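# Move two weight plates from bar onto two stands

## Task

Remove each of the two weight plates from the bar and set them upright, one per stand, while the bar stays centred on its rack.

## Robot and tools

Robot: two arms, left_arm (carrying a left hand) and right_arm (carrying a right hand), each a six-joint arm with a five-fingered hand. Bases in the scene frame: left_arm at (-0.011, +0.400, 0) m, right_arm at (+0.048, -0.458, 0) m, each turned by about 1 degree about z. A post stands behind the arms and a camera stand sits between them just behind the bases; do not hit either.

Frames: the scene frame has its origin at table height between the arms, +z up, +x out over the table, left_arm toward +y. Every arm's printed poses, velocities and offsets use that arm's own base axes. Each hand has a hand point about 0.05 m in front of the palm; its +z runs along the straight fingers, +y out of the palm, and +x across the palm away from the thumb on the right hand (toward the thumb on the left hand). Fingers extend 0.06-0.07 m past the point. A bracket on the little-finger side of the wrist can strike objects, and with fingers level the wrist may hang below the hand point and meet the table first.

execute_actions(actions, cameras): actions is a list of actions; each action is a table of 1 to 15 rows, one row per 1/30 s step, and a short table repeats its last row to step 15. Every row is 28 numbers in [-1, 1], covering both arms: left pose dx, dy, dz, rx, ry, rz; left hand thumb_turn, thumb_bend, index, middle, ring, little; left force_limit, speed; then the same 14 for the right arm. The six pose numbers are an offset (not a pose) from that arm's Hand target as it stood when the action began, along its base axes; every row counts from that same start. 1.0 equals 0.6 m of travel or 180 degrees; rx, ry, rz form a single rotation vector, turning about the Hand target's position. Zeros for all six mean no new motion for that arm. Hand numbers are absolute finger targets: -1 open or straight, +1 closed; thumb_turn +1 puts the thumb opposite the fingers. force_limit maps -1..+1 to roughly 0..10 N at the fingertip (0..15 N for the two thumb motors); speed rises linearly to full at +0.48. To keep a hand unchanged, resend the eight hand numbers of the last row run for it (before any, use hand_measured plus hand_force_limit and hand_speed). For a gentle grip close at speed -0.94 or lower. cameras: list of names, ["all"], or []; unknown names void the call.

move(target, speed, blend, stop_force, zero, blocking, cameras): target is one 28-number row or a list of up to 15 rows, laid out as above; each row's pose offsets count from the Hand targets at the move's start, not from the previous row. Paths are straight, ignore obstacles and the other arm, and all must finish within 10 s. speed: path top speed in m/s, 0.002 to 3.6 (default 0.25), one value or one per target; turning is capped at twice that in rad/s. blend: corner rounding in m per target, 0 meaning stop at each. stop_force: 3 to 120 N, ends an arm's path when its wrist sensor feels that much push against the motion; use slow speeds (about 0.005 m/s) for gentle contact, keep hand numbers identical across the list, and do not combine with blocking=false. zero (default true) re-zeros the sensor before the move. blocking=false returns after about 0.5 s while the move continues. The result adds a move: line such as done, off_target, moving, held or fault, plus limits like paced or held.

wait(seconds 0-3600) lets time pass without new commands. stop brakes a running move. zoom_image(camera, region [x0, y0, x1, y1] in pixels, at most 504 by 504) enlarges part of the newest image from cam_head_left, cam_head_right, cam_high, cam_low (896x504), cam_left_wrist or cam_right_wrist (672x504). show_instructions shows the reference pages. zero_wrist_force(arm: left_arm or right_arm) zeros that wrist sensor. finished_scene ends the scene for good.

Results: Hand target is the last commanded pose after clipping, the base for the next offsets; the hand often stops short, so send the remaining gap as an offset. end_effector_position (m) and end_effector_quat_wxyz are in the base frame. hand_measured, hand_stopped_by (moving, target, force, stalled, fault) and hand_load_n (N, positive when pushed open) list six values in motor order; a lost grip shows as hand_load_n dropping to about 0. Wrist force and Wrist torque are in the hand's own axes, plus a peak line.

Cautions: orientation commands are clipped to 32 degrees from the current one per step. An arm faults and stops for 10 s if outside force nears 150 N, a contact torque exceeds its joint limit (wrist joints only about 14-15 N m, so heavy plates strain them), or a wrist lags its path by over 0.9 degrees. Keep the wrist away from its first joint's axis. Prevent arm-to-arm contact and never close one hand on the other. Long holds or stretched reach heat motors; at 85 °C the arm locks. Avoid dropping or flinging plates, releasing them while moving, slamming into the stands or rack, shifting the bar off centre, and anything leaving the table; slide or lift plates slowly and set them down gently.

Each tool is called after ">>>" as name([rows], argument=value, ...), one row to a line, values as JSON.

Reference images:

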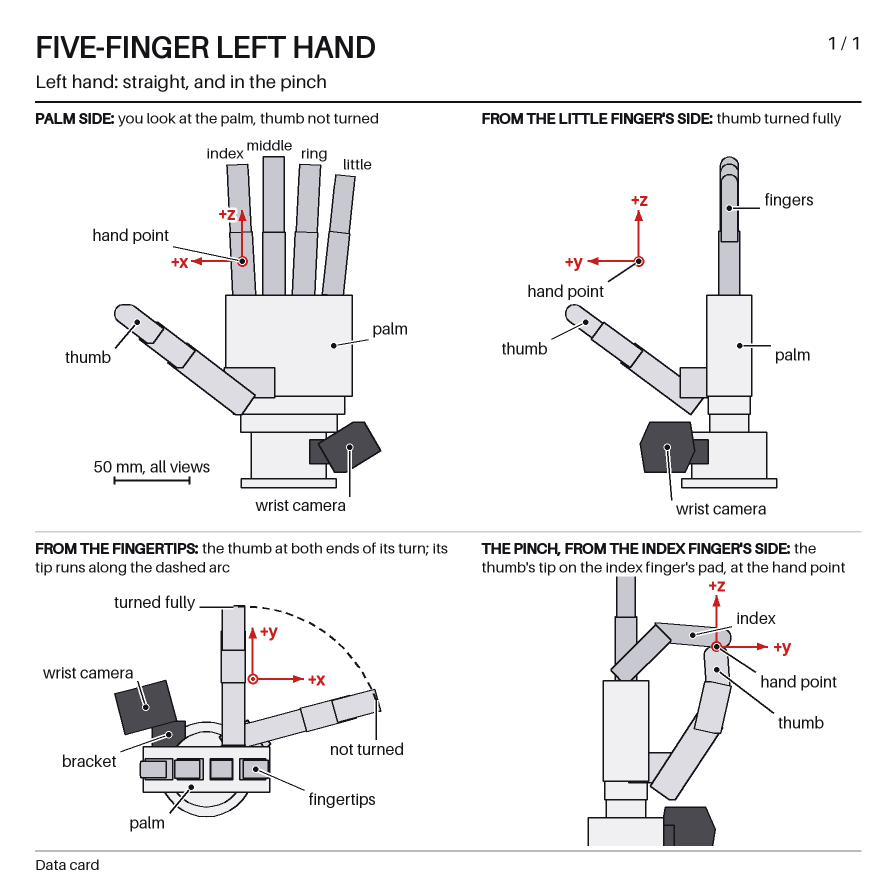

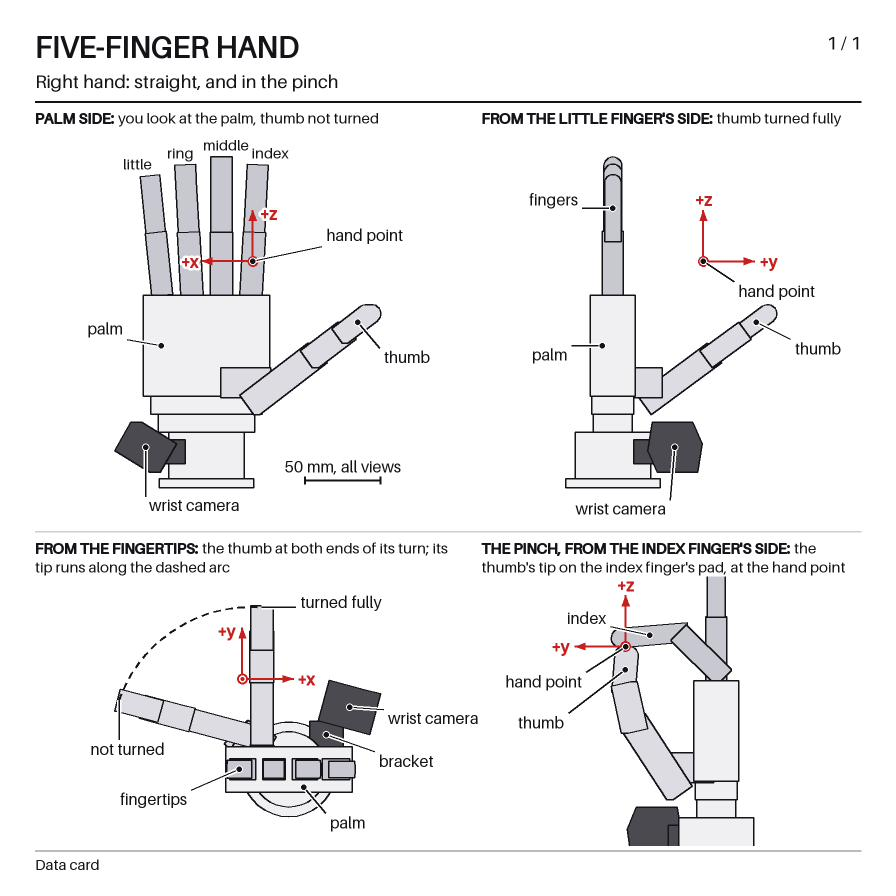

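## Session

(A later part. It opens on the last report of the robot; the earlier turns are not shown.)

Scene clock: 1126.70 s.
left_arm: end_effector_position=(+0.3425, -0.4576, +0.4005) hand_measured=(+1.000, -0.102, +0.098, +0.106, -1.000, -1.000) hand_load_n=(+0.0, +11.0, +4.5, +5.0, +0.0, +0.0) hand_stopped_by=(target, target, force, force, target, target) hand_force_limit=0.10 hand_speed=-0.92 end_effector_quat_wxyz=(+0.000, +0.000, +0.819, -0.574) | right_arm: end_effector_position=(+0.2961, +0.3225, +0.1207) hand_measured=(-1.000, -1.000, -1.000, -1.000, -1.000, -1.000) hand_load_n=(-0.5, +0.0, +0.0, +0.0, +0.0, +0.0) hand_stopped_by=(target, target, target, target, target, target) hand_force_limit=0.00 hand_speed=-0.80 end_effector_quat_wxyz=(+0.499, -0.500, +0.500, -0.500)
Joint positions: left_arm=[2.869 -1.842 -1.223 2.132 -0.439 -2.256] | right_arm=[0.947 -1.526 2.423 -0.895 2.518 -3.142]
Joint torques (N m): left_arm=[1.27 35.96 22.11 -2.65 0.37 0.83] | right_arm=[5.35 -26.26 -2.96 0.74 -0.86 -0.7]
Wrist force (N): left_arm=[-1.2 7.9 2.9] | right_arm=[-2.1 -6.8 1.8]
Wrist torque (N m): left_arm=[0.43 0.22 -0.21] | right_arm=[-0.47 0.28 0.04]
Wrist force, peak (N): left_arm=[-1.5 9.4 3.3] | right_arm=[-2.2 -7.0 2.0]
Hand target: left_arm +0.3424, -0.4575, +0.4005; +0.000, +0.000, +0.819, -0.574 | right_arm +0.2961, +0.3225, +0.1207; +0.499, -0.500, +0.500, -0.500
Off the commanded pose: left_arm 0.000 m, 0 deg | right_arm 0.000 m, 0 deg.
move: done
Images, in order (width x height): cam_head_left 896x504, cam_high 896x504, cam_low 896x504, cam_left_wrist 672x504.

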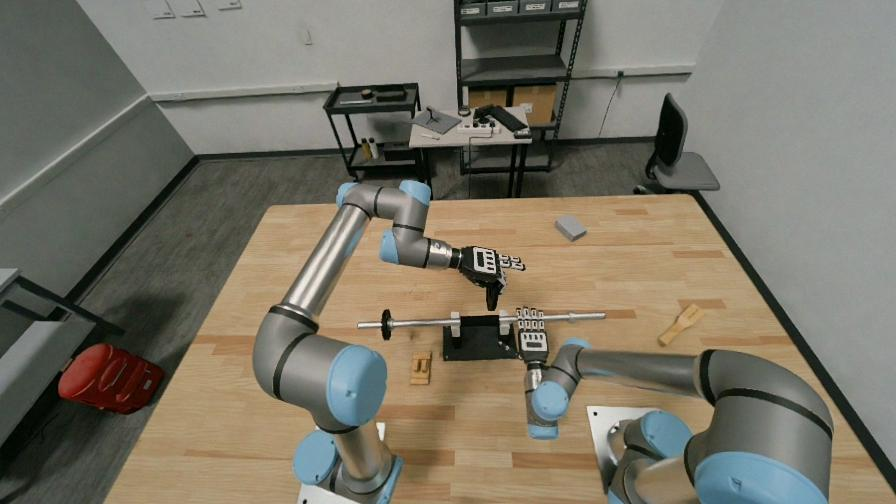

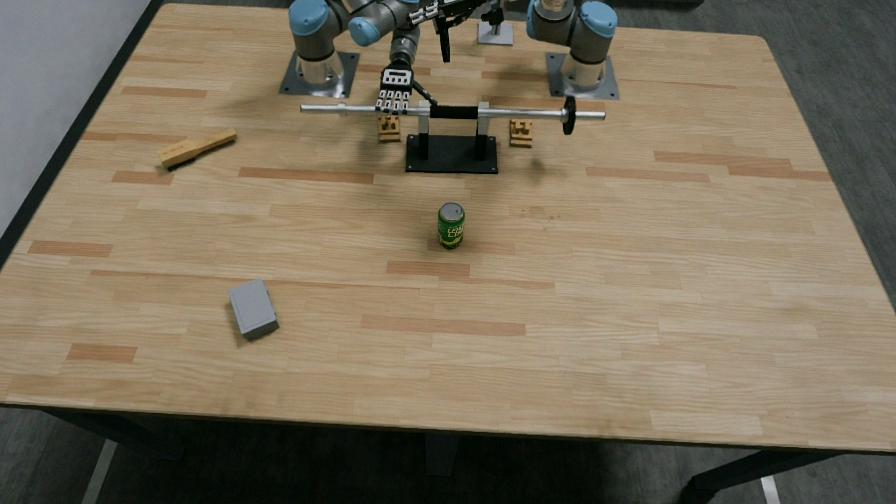

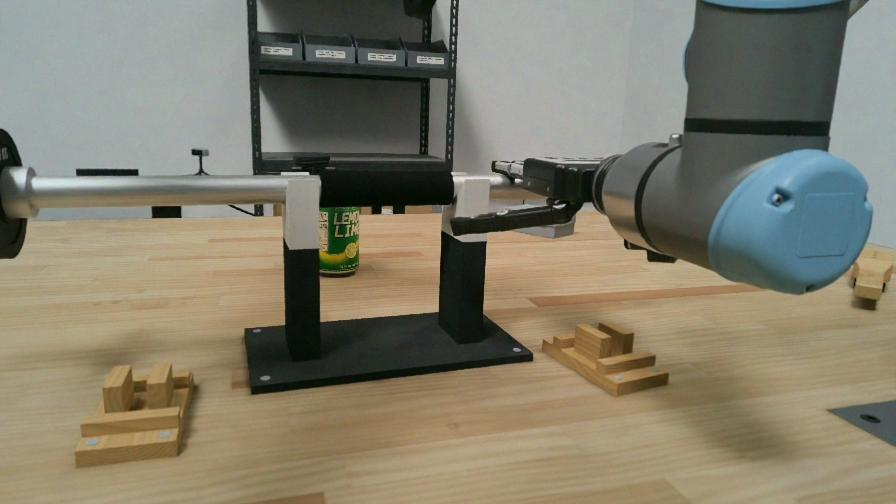

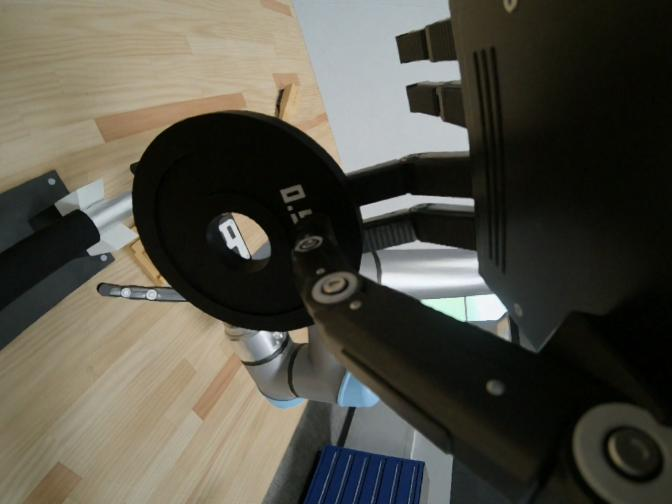

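>>> zoom_image(camera="cam_head_left", region=[380, 290, 520, 400])

>>> zoom_image(camera="cam_low", region=[60, 340, 240, 480])

>>> zoom_image(camera="cam_high", region=[480, 80, 620, 180])

Scaled by 3.600 from the camera's image (finer frame: 1280x720).

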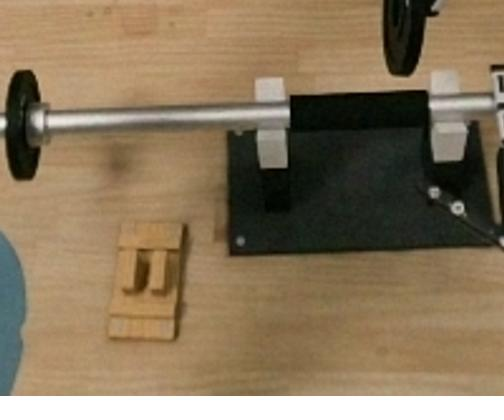

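Scaled by 2.800 from the camera's image (finer frame: 1280x720).

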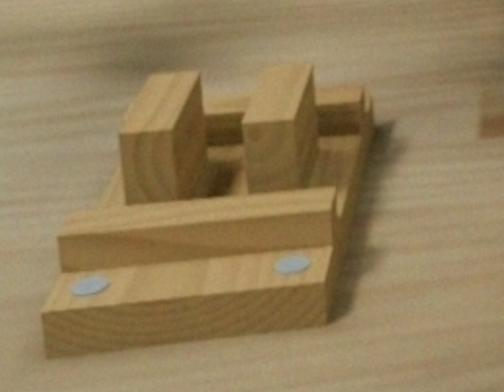

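Scaled by 3.600 from the camera's image (finer frame: 1280x720).

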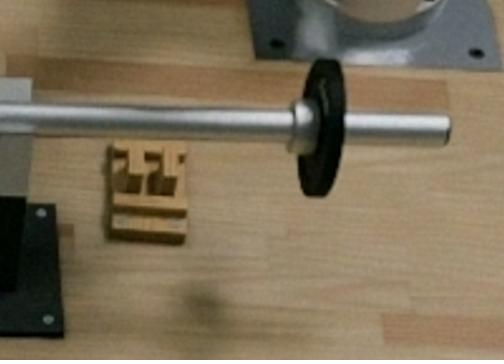

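>>> move(target=[-0.1583,0.3683,-0.2675,0,0,0,1,-0.1,0.5,0.5,-1,-1,0.1,-0.92,0,0,0,0,0,0,-1,-1,-1,-1,-1,-1,0,-0.8], speed=0.12, cameras=["cam_head_left","cam_head_right","cam_low","cam_high","cam_left_wrist"])

>>> zoom_image(camera="cam_head_left", region=[360, 280, 500, 400])

>>> zoom_image(camera="cam_low", region=[0, 60, 300, 480])

>>> zoom_image(camera="cam_high", region=[460, 40, 620, 180])

Scene clock: 1180.20 s.
left_arm: end_effector_position=(+0.2475, -0.2366, +0.2401) hand_measured=(+1.000, -0.102, +0.098, +0.106, -1.000, -1.000) hand_load_n=(+0.0, +10.5, +5.0, +5.0, +0.0, +0.0) hand_stopped_by=(target, target, force, force, target, target) hand_force_limit=0.10 hand_speed=-0.92 end_effector_quat_wxyz=(+0.000, +0.000, +0.819, -0.574) end_effector_velocity=(+0.001, +0.000, +0.000) end_effector_angular_velocity=(+0.000, -0.005, -0.001) | right_arm: end_effector_position=(+0.2961, +0.3225, +0.1207) hand_measured=(-1.000, -1.000, -1.000, -1.000, -1.000, -1.000) hand_load_n=(-0.5, +0.0, +0.0, +0.0, +0.0, +0.0) hand_stopped_by=(target, target, target, target, target, target) hand_force_limit=0.00 hand_speed=-0.80 end_effector_quat_wxyz=(+0.499, -0.500, +0.500, -0.500)
Joint positions: left_arm=[3.561 -1.654 -2.276 1.518 -0.538 -0.653] | right_arm=[0.947 -1.526 2.423 -0.895 2.518 -3.142]
Joint velocities: left_arm=[0 0 0 0 0 0.006] | right_arm=[within noise]
Joint torques (N m): left_arm=[9.23 20.28 7.61 -0.49 0.54 1.03] | right_arm=[5.06 -26.77 -3.67 0.66 -0.8 -0.67]
Wrist force (N): left_arm=[-0.8 7.9 3.1] | right_arm=[-1.6 -6.6 1.9]
Wrist torque (N m): left_arm=[0.36 0.16 -0.22] | right_arm=[-0.43 0.21 0.08]
Wrist force, peak (N): left_arm=[-0.3 9.7 2.0] | right_arm=[-2.0 -7.0 1.8]
Hand target: left_arm +0.2475, -0.2365, +0.2400; +0.000, +0.000, +0.819, -0.574 | right_arm +0.2961, +0.3225, +0.1207; +0.499, -0.500, +0.500, -0.500
Off the commanded pose: left_arm 0.000 m, 0 deg | right_arm 0.000 m, 0 deg.
move: done
Images, in order (width x height): cam_head_left 896x504, cam_head_right 896x504, cam_high 896x504, cam_low 896x504, cam_left_wrist 672x504.

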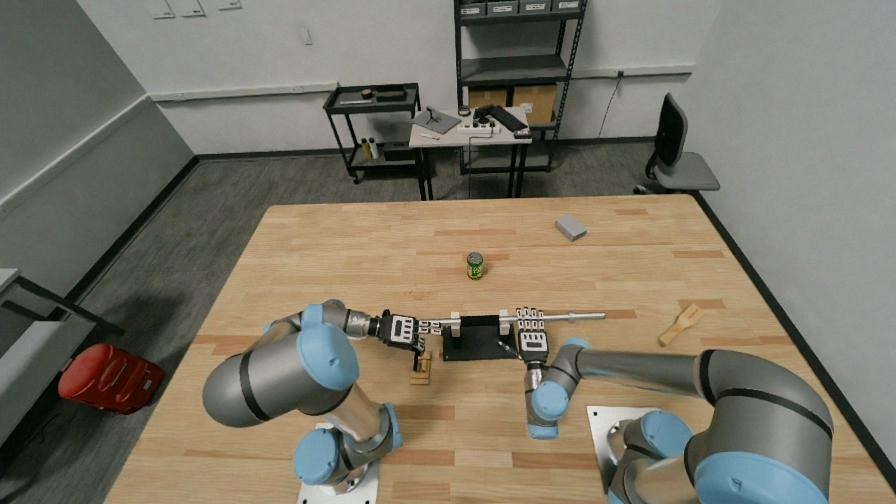

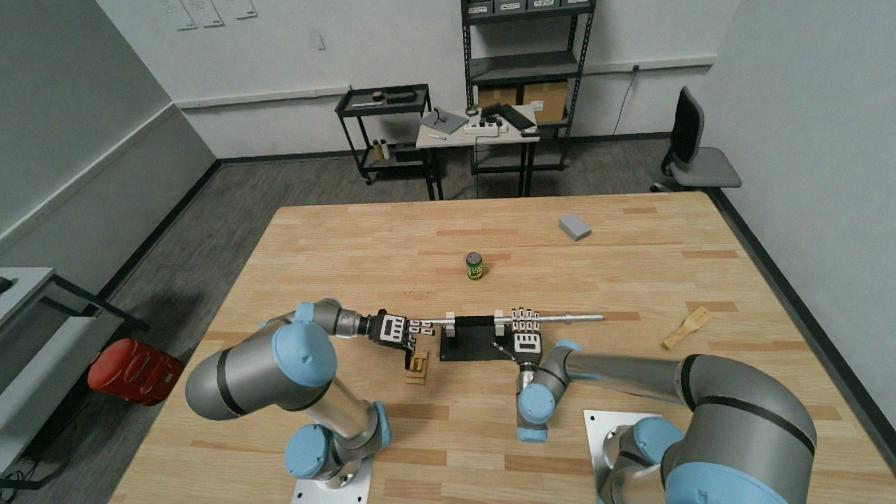

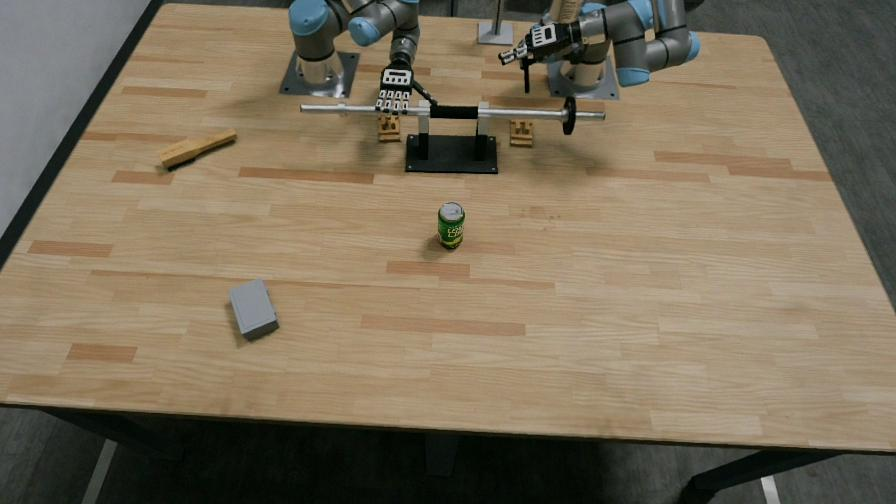

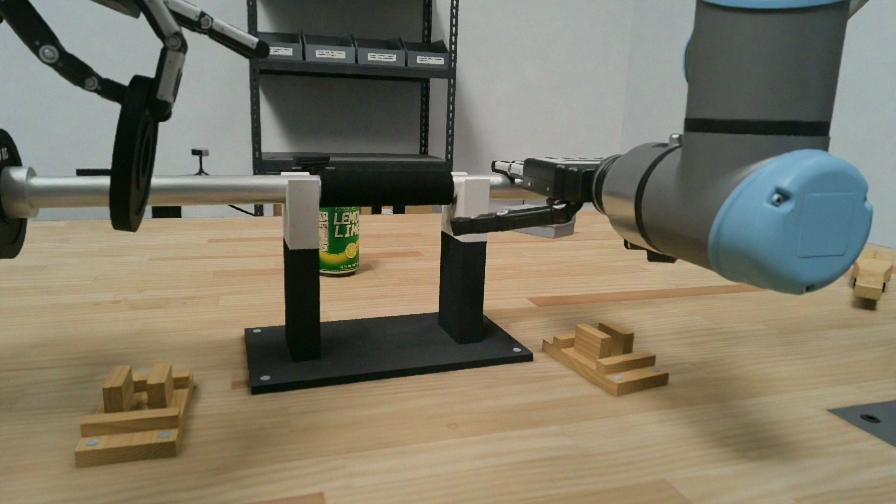

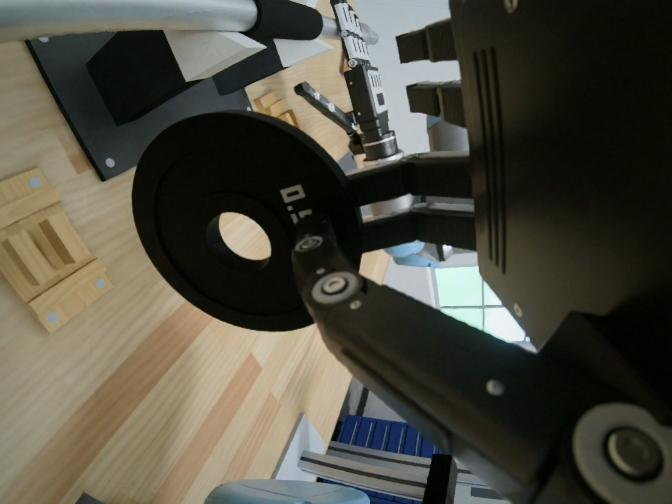

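Scaled by 3.600 from the camera's image (finer frame: 1280x720).

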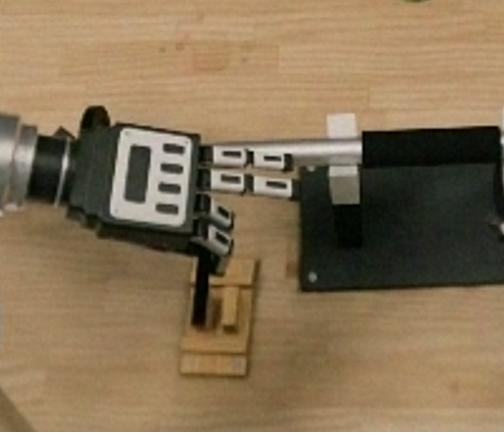

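Scaled by 1.200 from the camera's image (finer frame: 1280x720).

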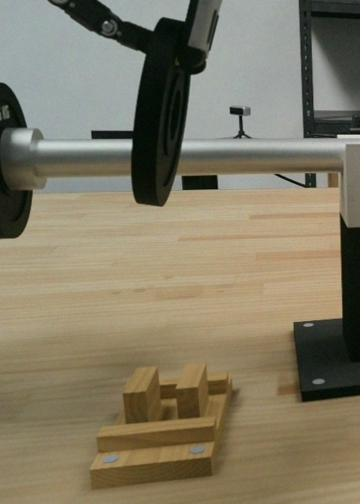

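Scaled by 3.150 from the camera's image (finer frame: 1280x720).

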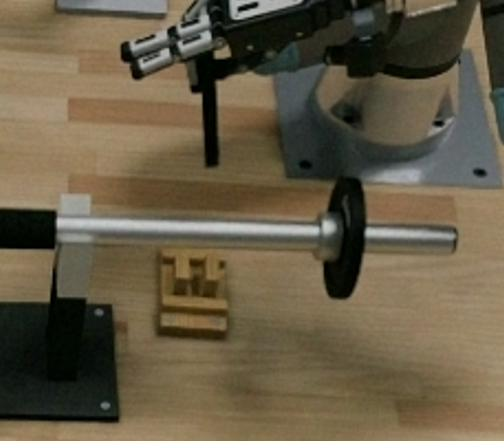

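>>> zoom_image(camera="cam_low", region=[90, 60, 190, 240])

>>> zoom_image(camera="cam_high", region=[500, 50, 550, 110])

>>> zoom_image(camera="cam_head_left", region=[400, 330, 440, 390])

>>> zoom_image(camera="cam_head_right", region=[390, 320, 440, 390])

Scaled by 2.800 from the camera's image (finer frame: 1280x720).

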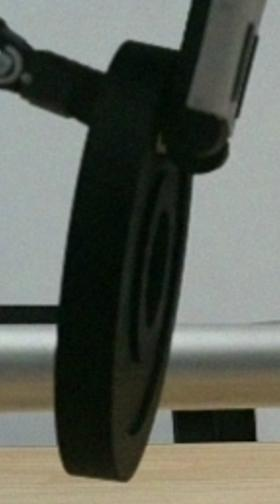

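Scaled by 8.400 from the camera's image (finer frame: 1280x720).

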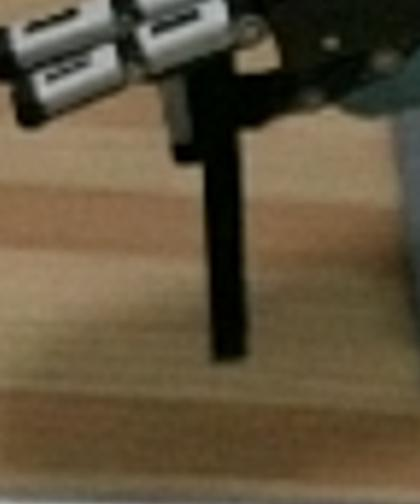

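Scaled by 8.400 from the camera's image (finer frame: 1280x720).

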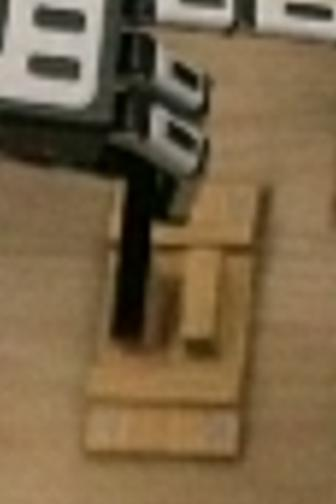

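Scaled by 7.200 from the camera's image (finer frame: 1280x720).

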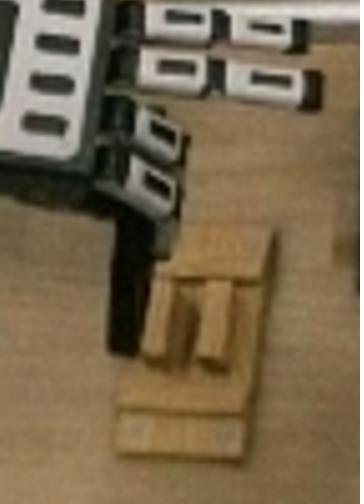

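>>> move(target=[0,0,-0.05,-0.0444,0,0,1,-0.1,0.5,0.5,-1,-1,0.1,-0.92,0,0,0,0,0,0,-1,-1,-1,-1,-1,-1,0,-0.8], speed=0.1, cameras=["cam_head_left","cam_head_right","cam_low","cam_high"])

>>> zoom_image(camera="cam_low", region=[60, 80, 240, 480])

>>> zoom_image(camera="cam_high", region=[490, 60, 550, 160])

>>> zoom_image(camera="cam_head_left", region=[400, 330, 440, 390])

>>> zoom_image(camera="cam_head_right", region=[390, 330, 440, 390])

Scene clock: 1239.37 s.
left_arm: end_effector_position=(+0.2475, -0.2365, +0.2101) hand_measured=(+1.000, -0.102, +0.098, +0.106, -1.000, -1.000) hand_load_n=(+0.0, +9.0, +5.0, +5.5, +0.0, +0.0) hand_stopped_by=(target, target, force, force, target, target) hand_force_limit=0.10 hand_speed=-0.92 end_effector_quat_wxyz=(+0.000, +0.000, +0.777, -0.629) | right_arm: end_effector_position=(+0.2961, +0.3225, +0.1207) hand_measured=(-1.000, -1.000, -1.000, -1.000, -1.000, -1.000) hand_load_n=(+0.0, +0.0, +0.0, +0.0, +0.0, +0.0) hand_stopped_by=(target, target, target, target, target, target) hand_force_limit=0.00 hand_speed=-0.80 end_effector_quat_wxyz=(+0.499, -0.500, +0.500, -0.500)
Joint positions: left_arm=[3.626 -1.808 -2.411 1.505 -0.524 -0.375] | right_arm=[0.947 -1.526 2.423 -0.895 2.518 -3.142]
Joint torques (N m): left_arm=[-14.5 10.85 12.82 -5.04 -0.41 1.04] | right_arm=[5.51 -26.11 -2.94 0.67 -0.99 -0.75]
Wrist force (N): left_arm=[-1.2 8.5 2.3] | right_arm=[-1.8 -6.7 1.8]
Wrist torque (N m): left_arm=[0.42 0.20 -0.29] | right_arm=[-0.44 0.24 0.06]
Wrist force, peak (N): left_arm=[-0.9 9.4 2.6] | right_arm=[-2.0 -7.0 1.9]
Hand target: left_arm +0.2475, -0.2365, +0.2100; +0.000, +0.000, +0.777, -0.629 | right_arm +0.2961, +0.3225, +0.1207; +0.499, -0.500, +0.500, -0.500
Off the commanded pose: left_arm 0.000 m, 0 deg | right_arm 0.000 m, 0 deg.
move: done
Images, in order (width x height): cam_head_left 896x504, cam_head_right 896x504, cam_high 896x504, cam_low 896x504.

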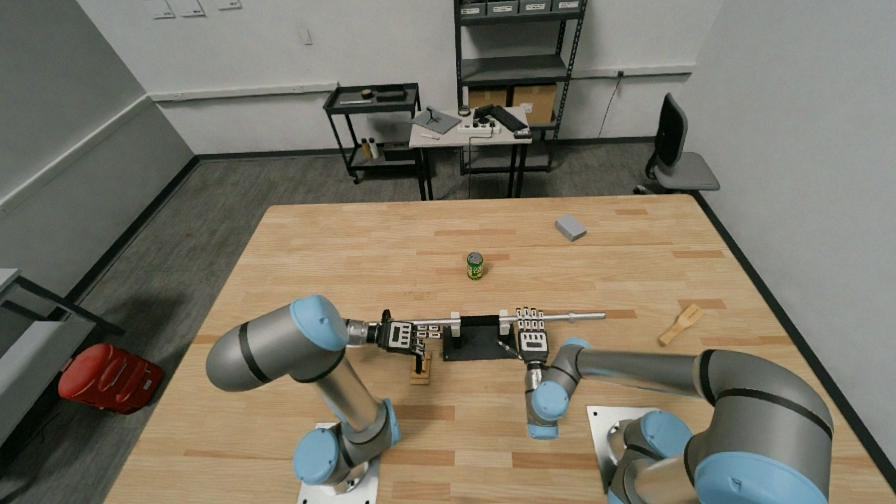

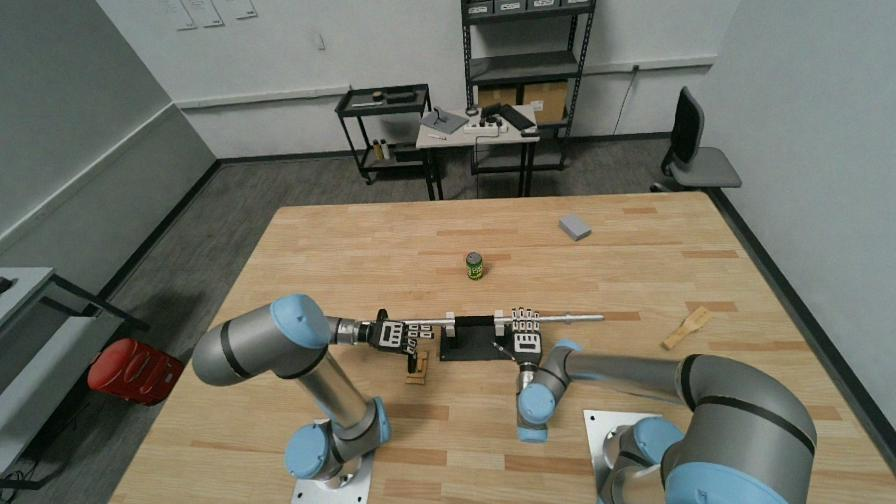

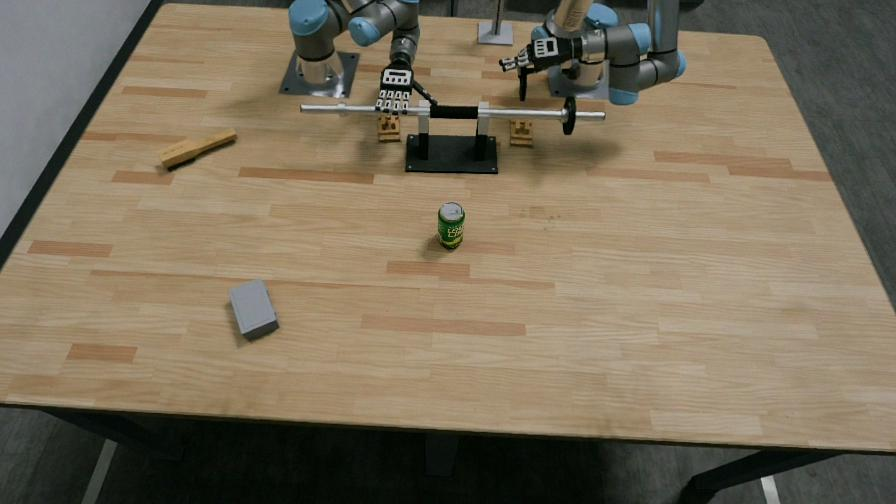

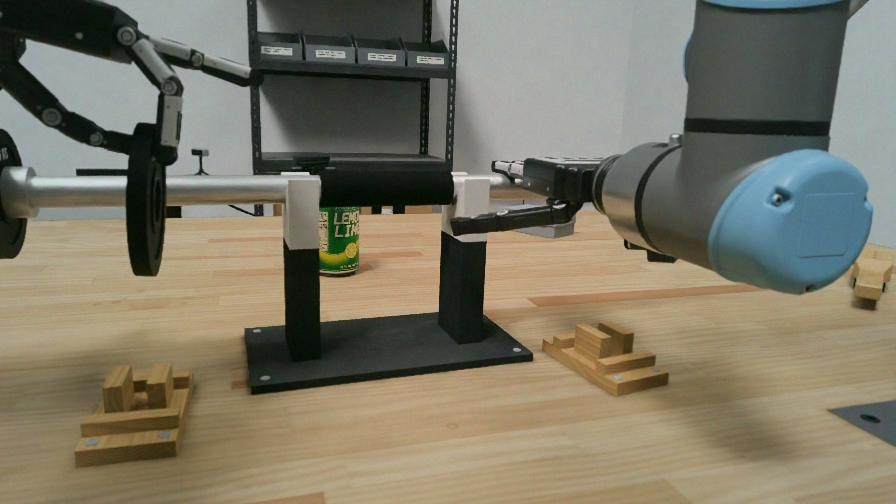

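Scaled by 1.260 from the camera's image (finer frame: 1280x720).

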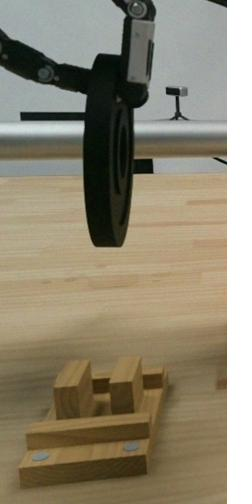

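Scaled by 5.040 from the camera's image (finer frame: 1280x720).

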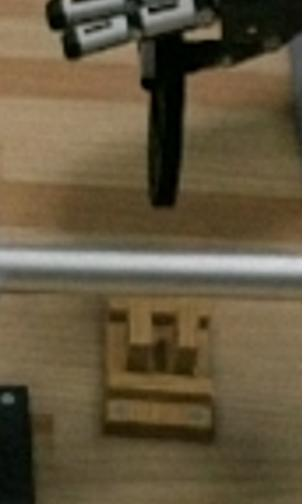

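Scaled by 8.400 from the camera's image (finer frame: 1280x720).

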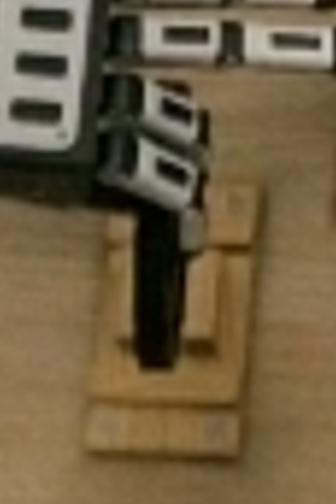

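Scaled by 8.400 from the camera's image (finer frame: 1280x720).

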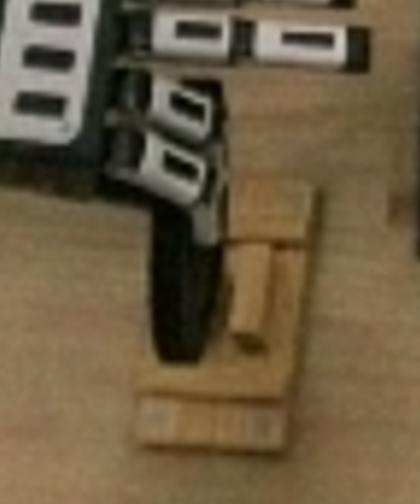

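>>> move(target=[0.025,0.0067,-0.0667,-0.0167,0,-0.0139,1,-0.1,0.5,0.5,-1,-1,0.1,-0.92,0,0,0,0,0,0,-1,-1,-1,-1,-1,-1,0,-0.8], speed=0.08, cameras=["cam_head_left","cam_head_right","cam_low","cam_high"])

>>> zoom_image(camera="cam_low", region=[60, 140, 240, 480])

>>> zoom_image(camera="cam_high", region=[490, 60, 550, 160])

>>> zoom_image(camera="cam_head_left", region=[400, 330, 440, 390])

>>> zoom_image(camera="cam_head_right", region=[390, 330, 440, 390])

Scene clock: 1317.63 s.
left_arm: end_effector_position=(+0.2624, -0.2326, +0.1700) hand_measured=(+1.000, -0.102, +0.098, +0.106, -1.000, -1.000) hand_load_n=(+0.0, +10.0, +4.5, +5.5, +0.0, +0.0) hand_stopped_by=(target, target, force, force, target, target) hand_force_limit=0.10 hand_speed=-0.92 end_effector_quat_wxyz=(-0.014, +0.017, +0.760, -0.649) | right_arm: end_effector_position=(+0.2962, +0.3226, +0.1209) hand_measured=(-1.000, -1.000, -1.000, -1.000, -1.000, -1.000) hand_load_n=(+0.0, +0.0, -0.5, +0.0, +1.0, +1.0) hand_stopped_by=(target, target, target, target, target, target) hand_force_limit=0.00 hand_speed=-0.80 end_effector_quat_wxyz=(+0.500, -0.500, +0.500, -0.500)
Joint positions: left_arm=[3.608 -2.013 -2.384 1.569 -0.532 -0.27] | right_arm=[0.947 -1.527 2.423 -0.896 2.518 -3.142]
Joint torques (N m): left_arm=[14.08 3.46 -1 -2.58 3.63 0.12] | right_arm=[4.95 20.85 12.42 11.27 -0.89 2.04]
Wrist force (N): left_arm=[17.2 -34.0 -12.5] | right_arm=[-1.1 -63.2 2.6]
Wrist torque (N m): left_arm=[-4.75 -3.24 3.47] | right_arm=[0.59 0.19 -3.09]
Wrist force, peak (N): left_arm=[36.7 -73.6 -24.2] | right_arm=[1.4 -78.8 -23.3]
Hand target: left_arm +0.2625, -0.2325, +0.1700; -0.014, +0.017, +0.760, -0.649 | right_arm +0.2961, +0.3225, +0.1207; +0.499, -0.500, +0.500, -0.500
Off the commanded pose: left_arm 0.000 m, 0 deg | right_arm 0.000 m, 0 deg.
move: done
Images, in order (width x height): cam_head_left 896x504, cam_head_right 896x504, cam_high 896x504, cam_low 896x504.

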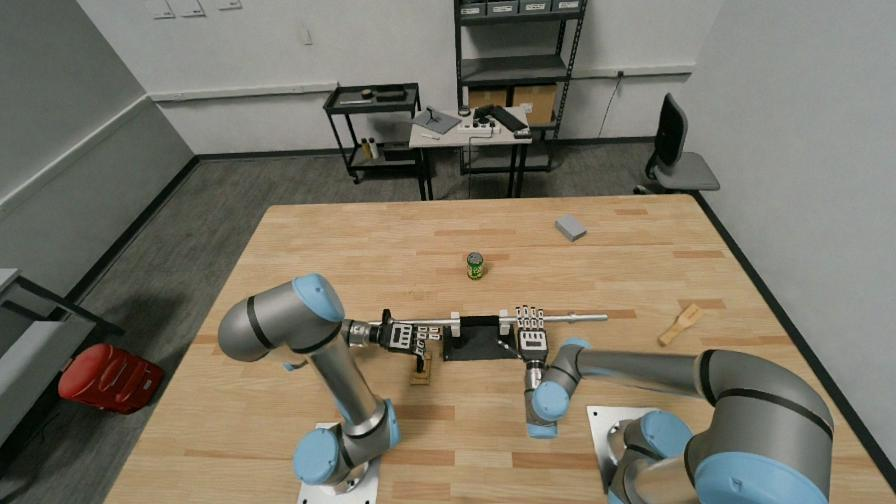

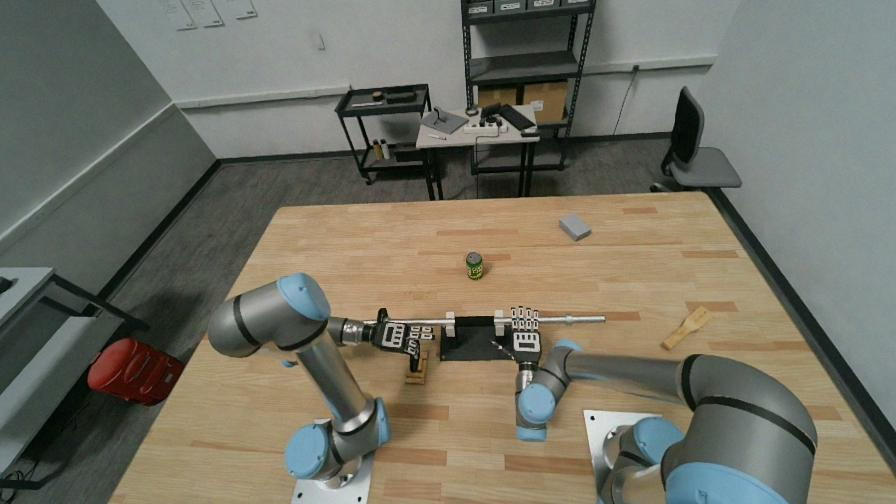

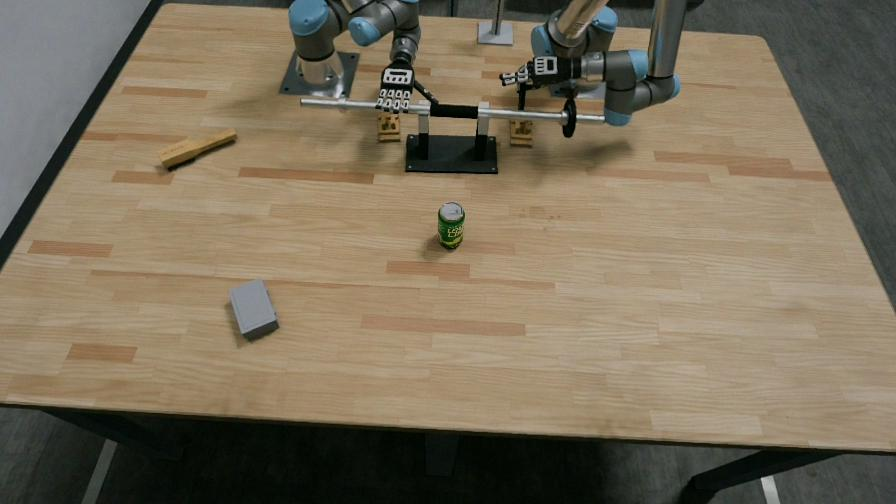

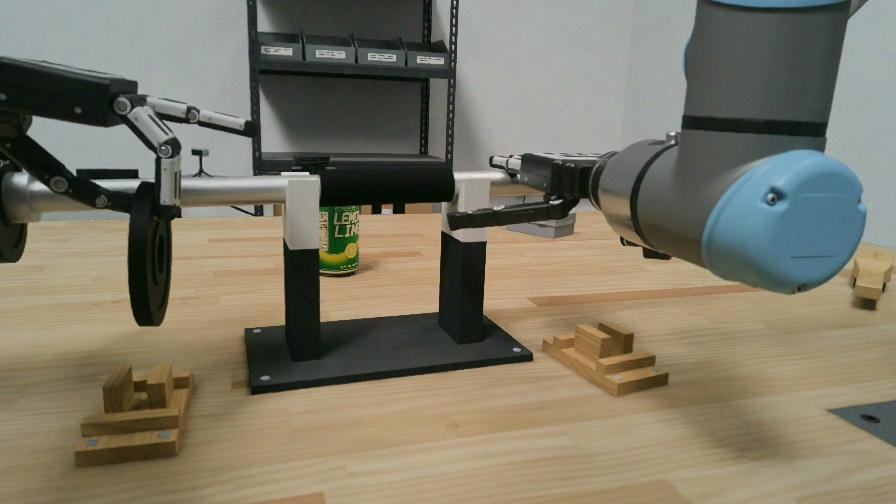

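Scaled by 1.482 from the camera's image (finer frame: 1280x720).

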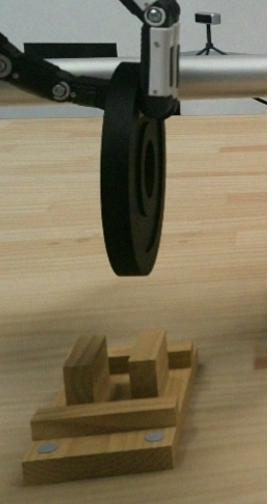

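Scaled by 5.040 from the camera's image (finer frame: 1280x720).

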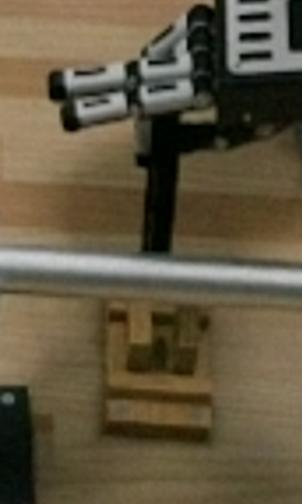

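Scaled by 8.400 from the camera's image (finer frame: 1280x720).

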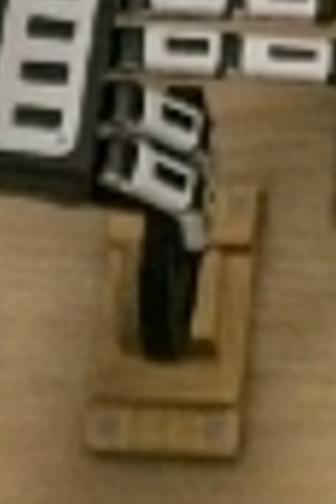

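Scaled by 8.400 from the camera's image (finer frame: 1280x720).

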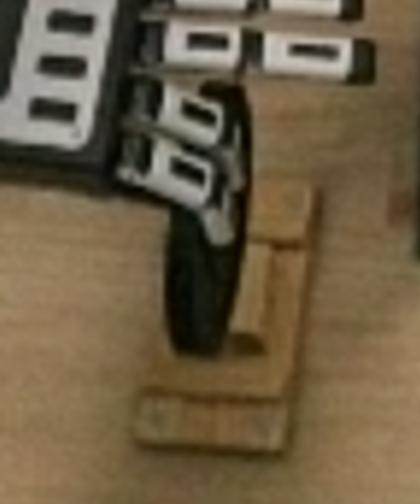

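>>> move(target=[0,0,0.0667,0,0,0,1,-0.1,0.5,0.5,-1,-1,0.1,-0.92,0,0,0,0,0,0,-1,-1,-1,-1,-1,-1,0,-0.8], speed=0.05, cameras=["cam_head_left","cam_low","cam_high"])

>>> zoom_image(camera="cam_high", region=[280, 40, 640, 190])

>>> zoom_image(camera="cam_head_left", region=[340, 280, 640, 400])

Scene clock: 1334.33 s.
left_arm: end_effector_position=(+0.2625, -0.2325, +0.2100) hand_measured=(+1.000, -0.102, +0.098, +0.106, -1.000, -1.000) hand_load_n=(+0.0, +10.5, +4.5, +6.0, +0.0, +0.0) hand_stopped_by=(target, target, force, force, target, target) hand_force_limit=0.10 hand_speed=-0.92 end_effector_quat_wxyz=(-0.013, +0.017, +0.760, -0.649) | right_arm: end_effector_position=(+0.2961, +0.3225, +0.1207) hand_measured=(-1.000, -1.000, -1.000, -1.000, -1.000, -1.000) hand_load_n=(+0.0, +0.0, +0.0, +0.0, +0.0, +0.0) hand_stopped_by=(target, target, target, target, target, target) hand_force_limit=0.00 hand_speed=-0.80 end_effector_quat_wxyz=(+0.499, -0.500, +0.500, -0.500)
Joint positions: left_arm=[3.608 -1.887 -2.373 1.431 -0.532 -0.27] | right_arm=[0.947 -1.526 2.423 -0.895 2.518 -3.142]
Joint torques (N m): left_arm=[-3.76 23.23 -0.71 -1.39 -0.65 0.64] | right_arm=[4.96 -27.43 -17.57 -0.67 0.2 -0.71]
Wrist force (N): left_arm=[-0.4 9.1 2.2] | right_arm=[-0.5 -3.5 1.0]
Wrist torque (N m): left_arm=[0.52 0.11 -0.10] | right_arm=[-0.13 0.21 0.01]
Wrist force, peak (N): left_arm=[18.2 -37.0 -12.8] | right_arm=[-0.6 -71.2 2.5]
Hand target: left_arm +0.2625, -0.2325, +0.2100; -0.014, +0.017, +0.760, -0.649 | right_arm +0.2961, +0.3225, +0.1207; +0.499, -0.500, +0.500, -0.500
Off the commanded pose: left_arm 0.000 m, 0 deg | right_arm 0.000 m, 0 deg.
move: done
Images, in order (width x height): cam_head_left 896x504, cam_high 896x504, cam_low 896x504.

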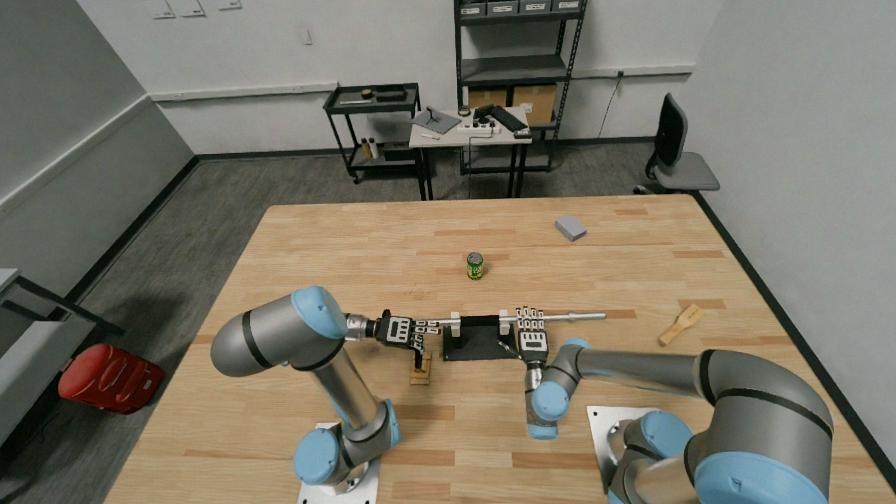

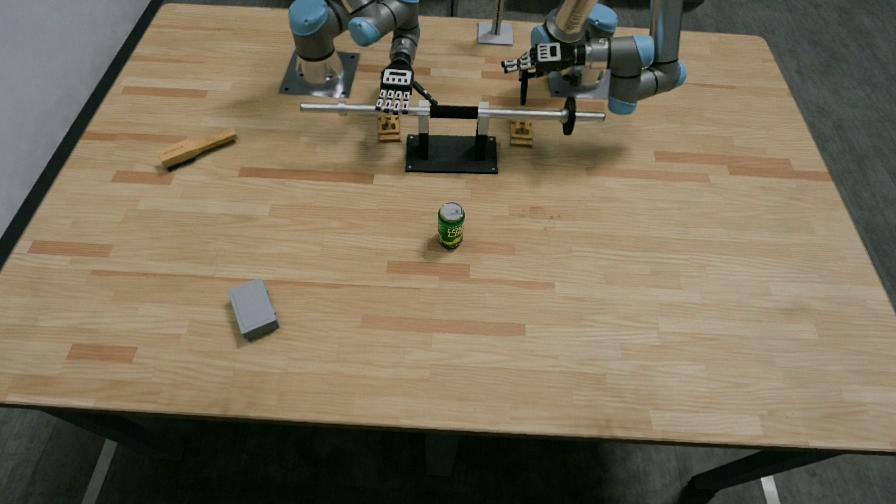

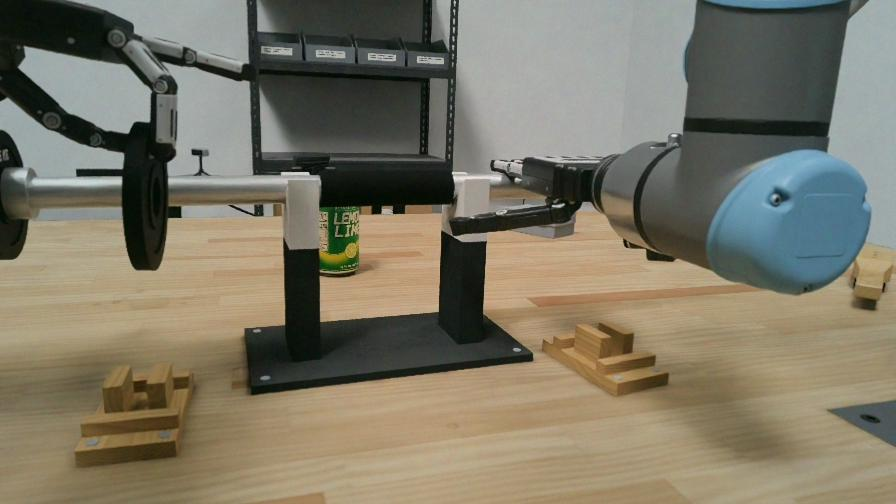

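Scaled by 1.400 from the camera's image (finer frame: 1280x720).

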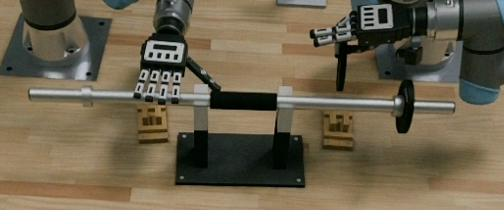

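Scaled by 1.680 from the camera's image (finer frame: 1280x720).

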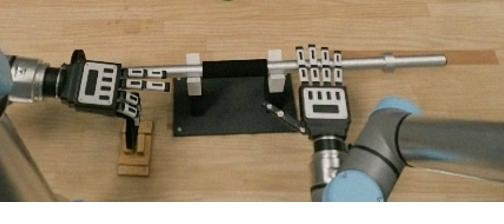

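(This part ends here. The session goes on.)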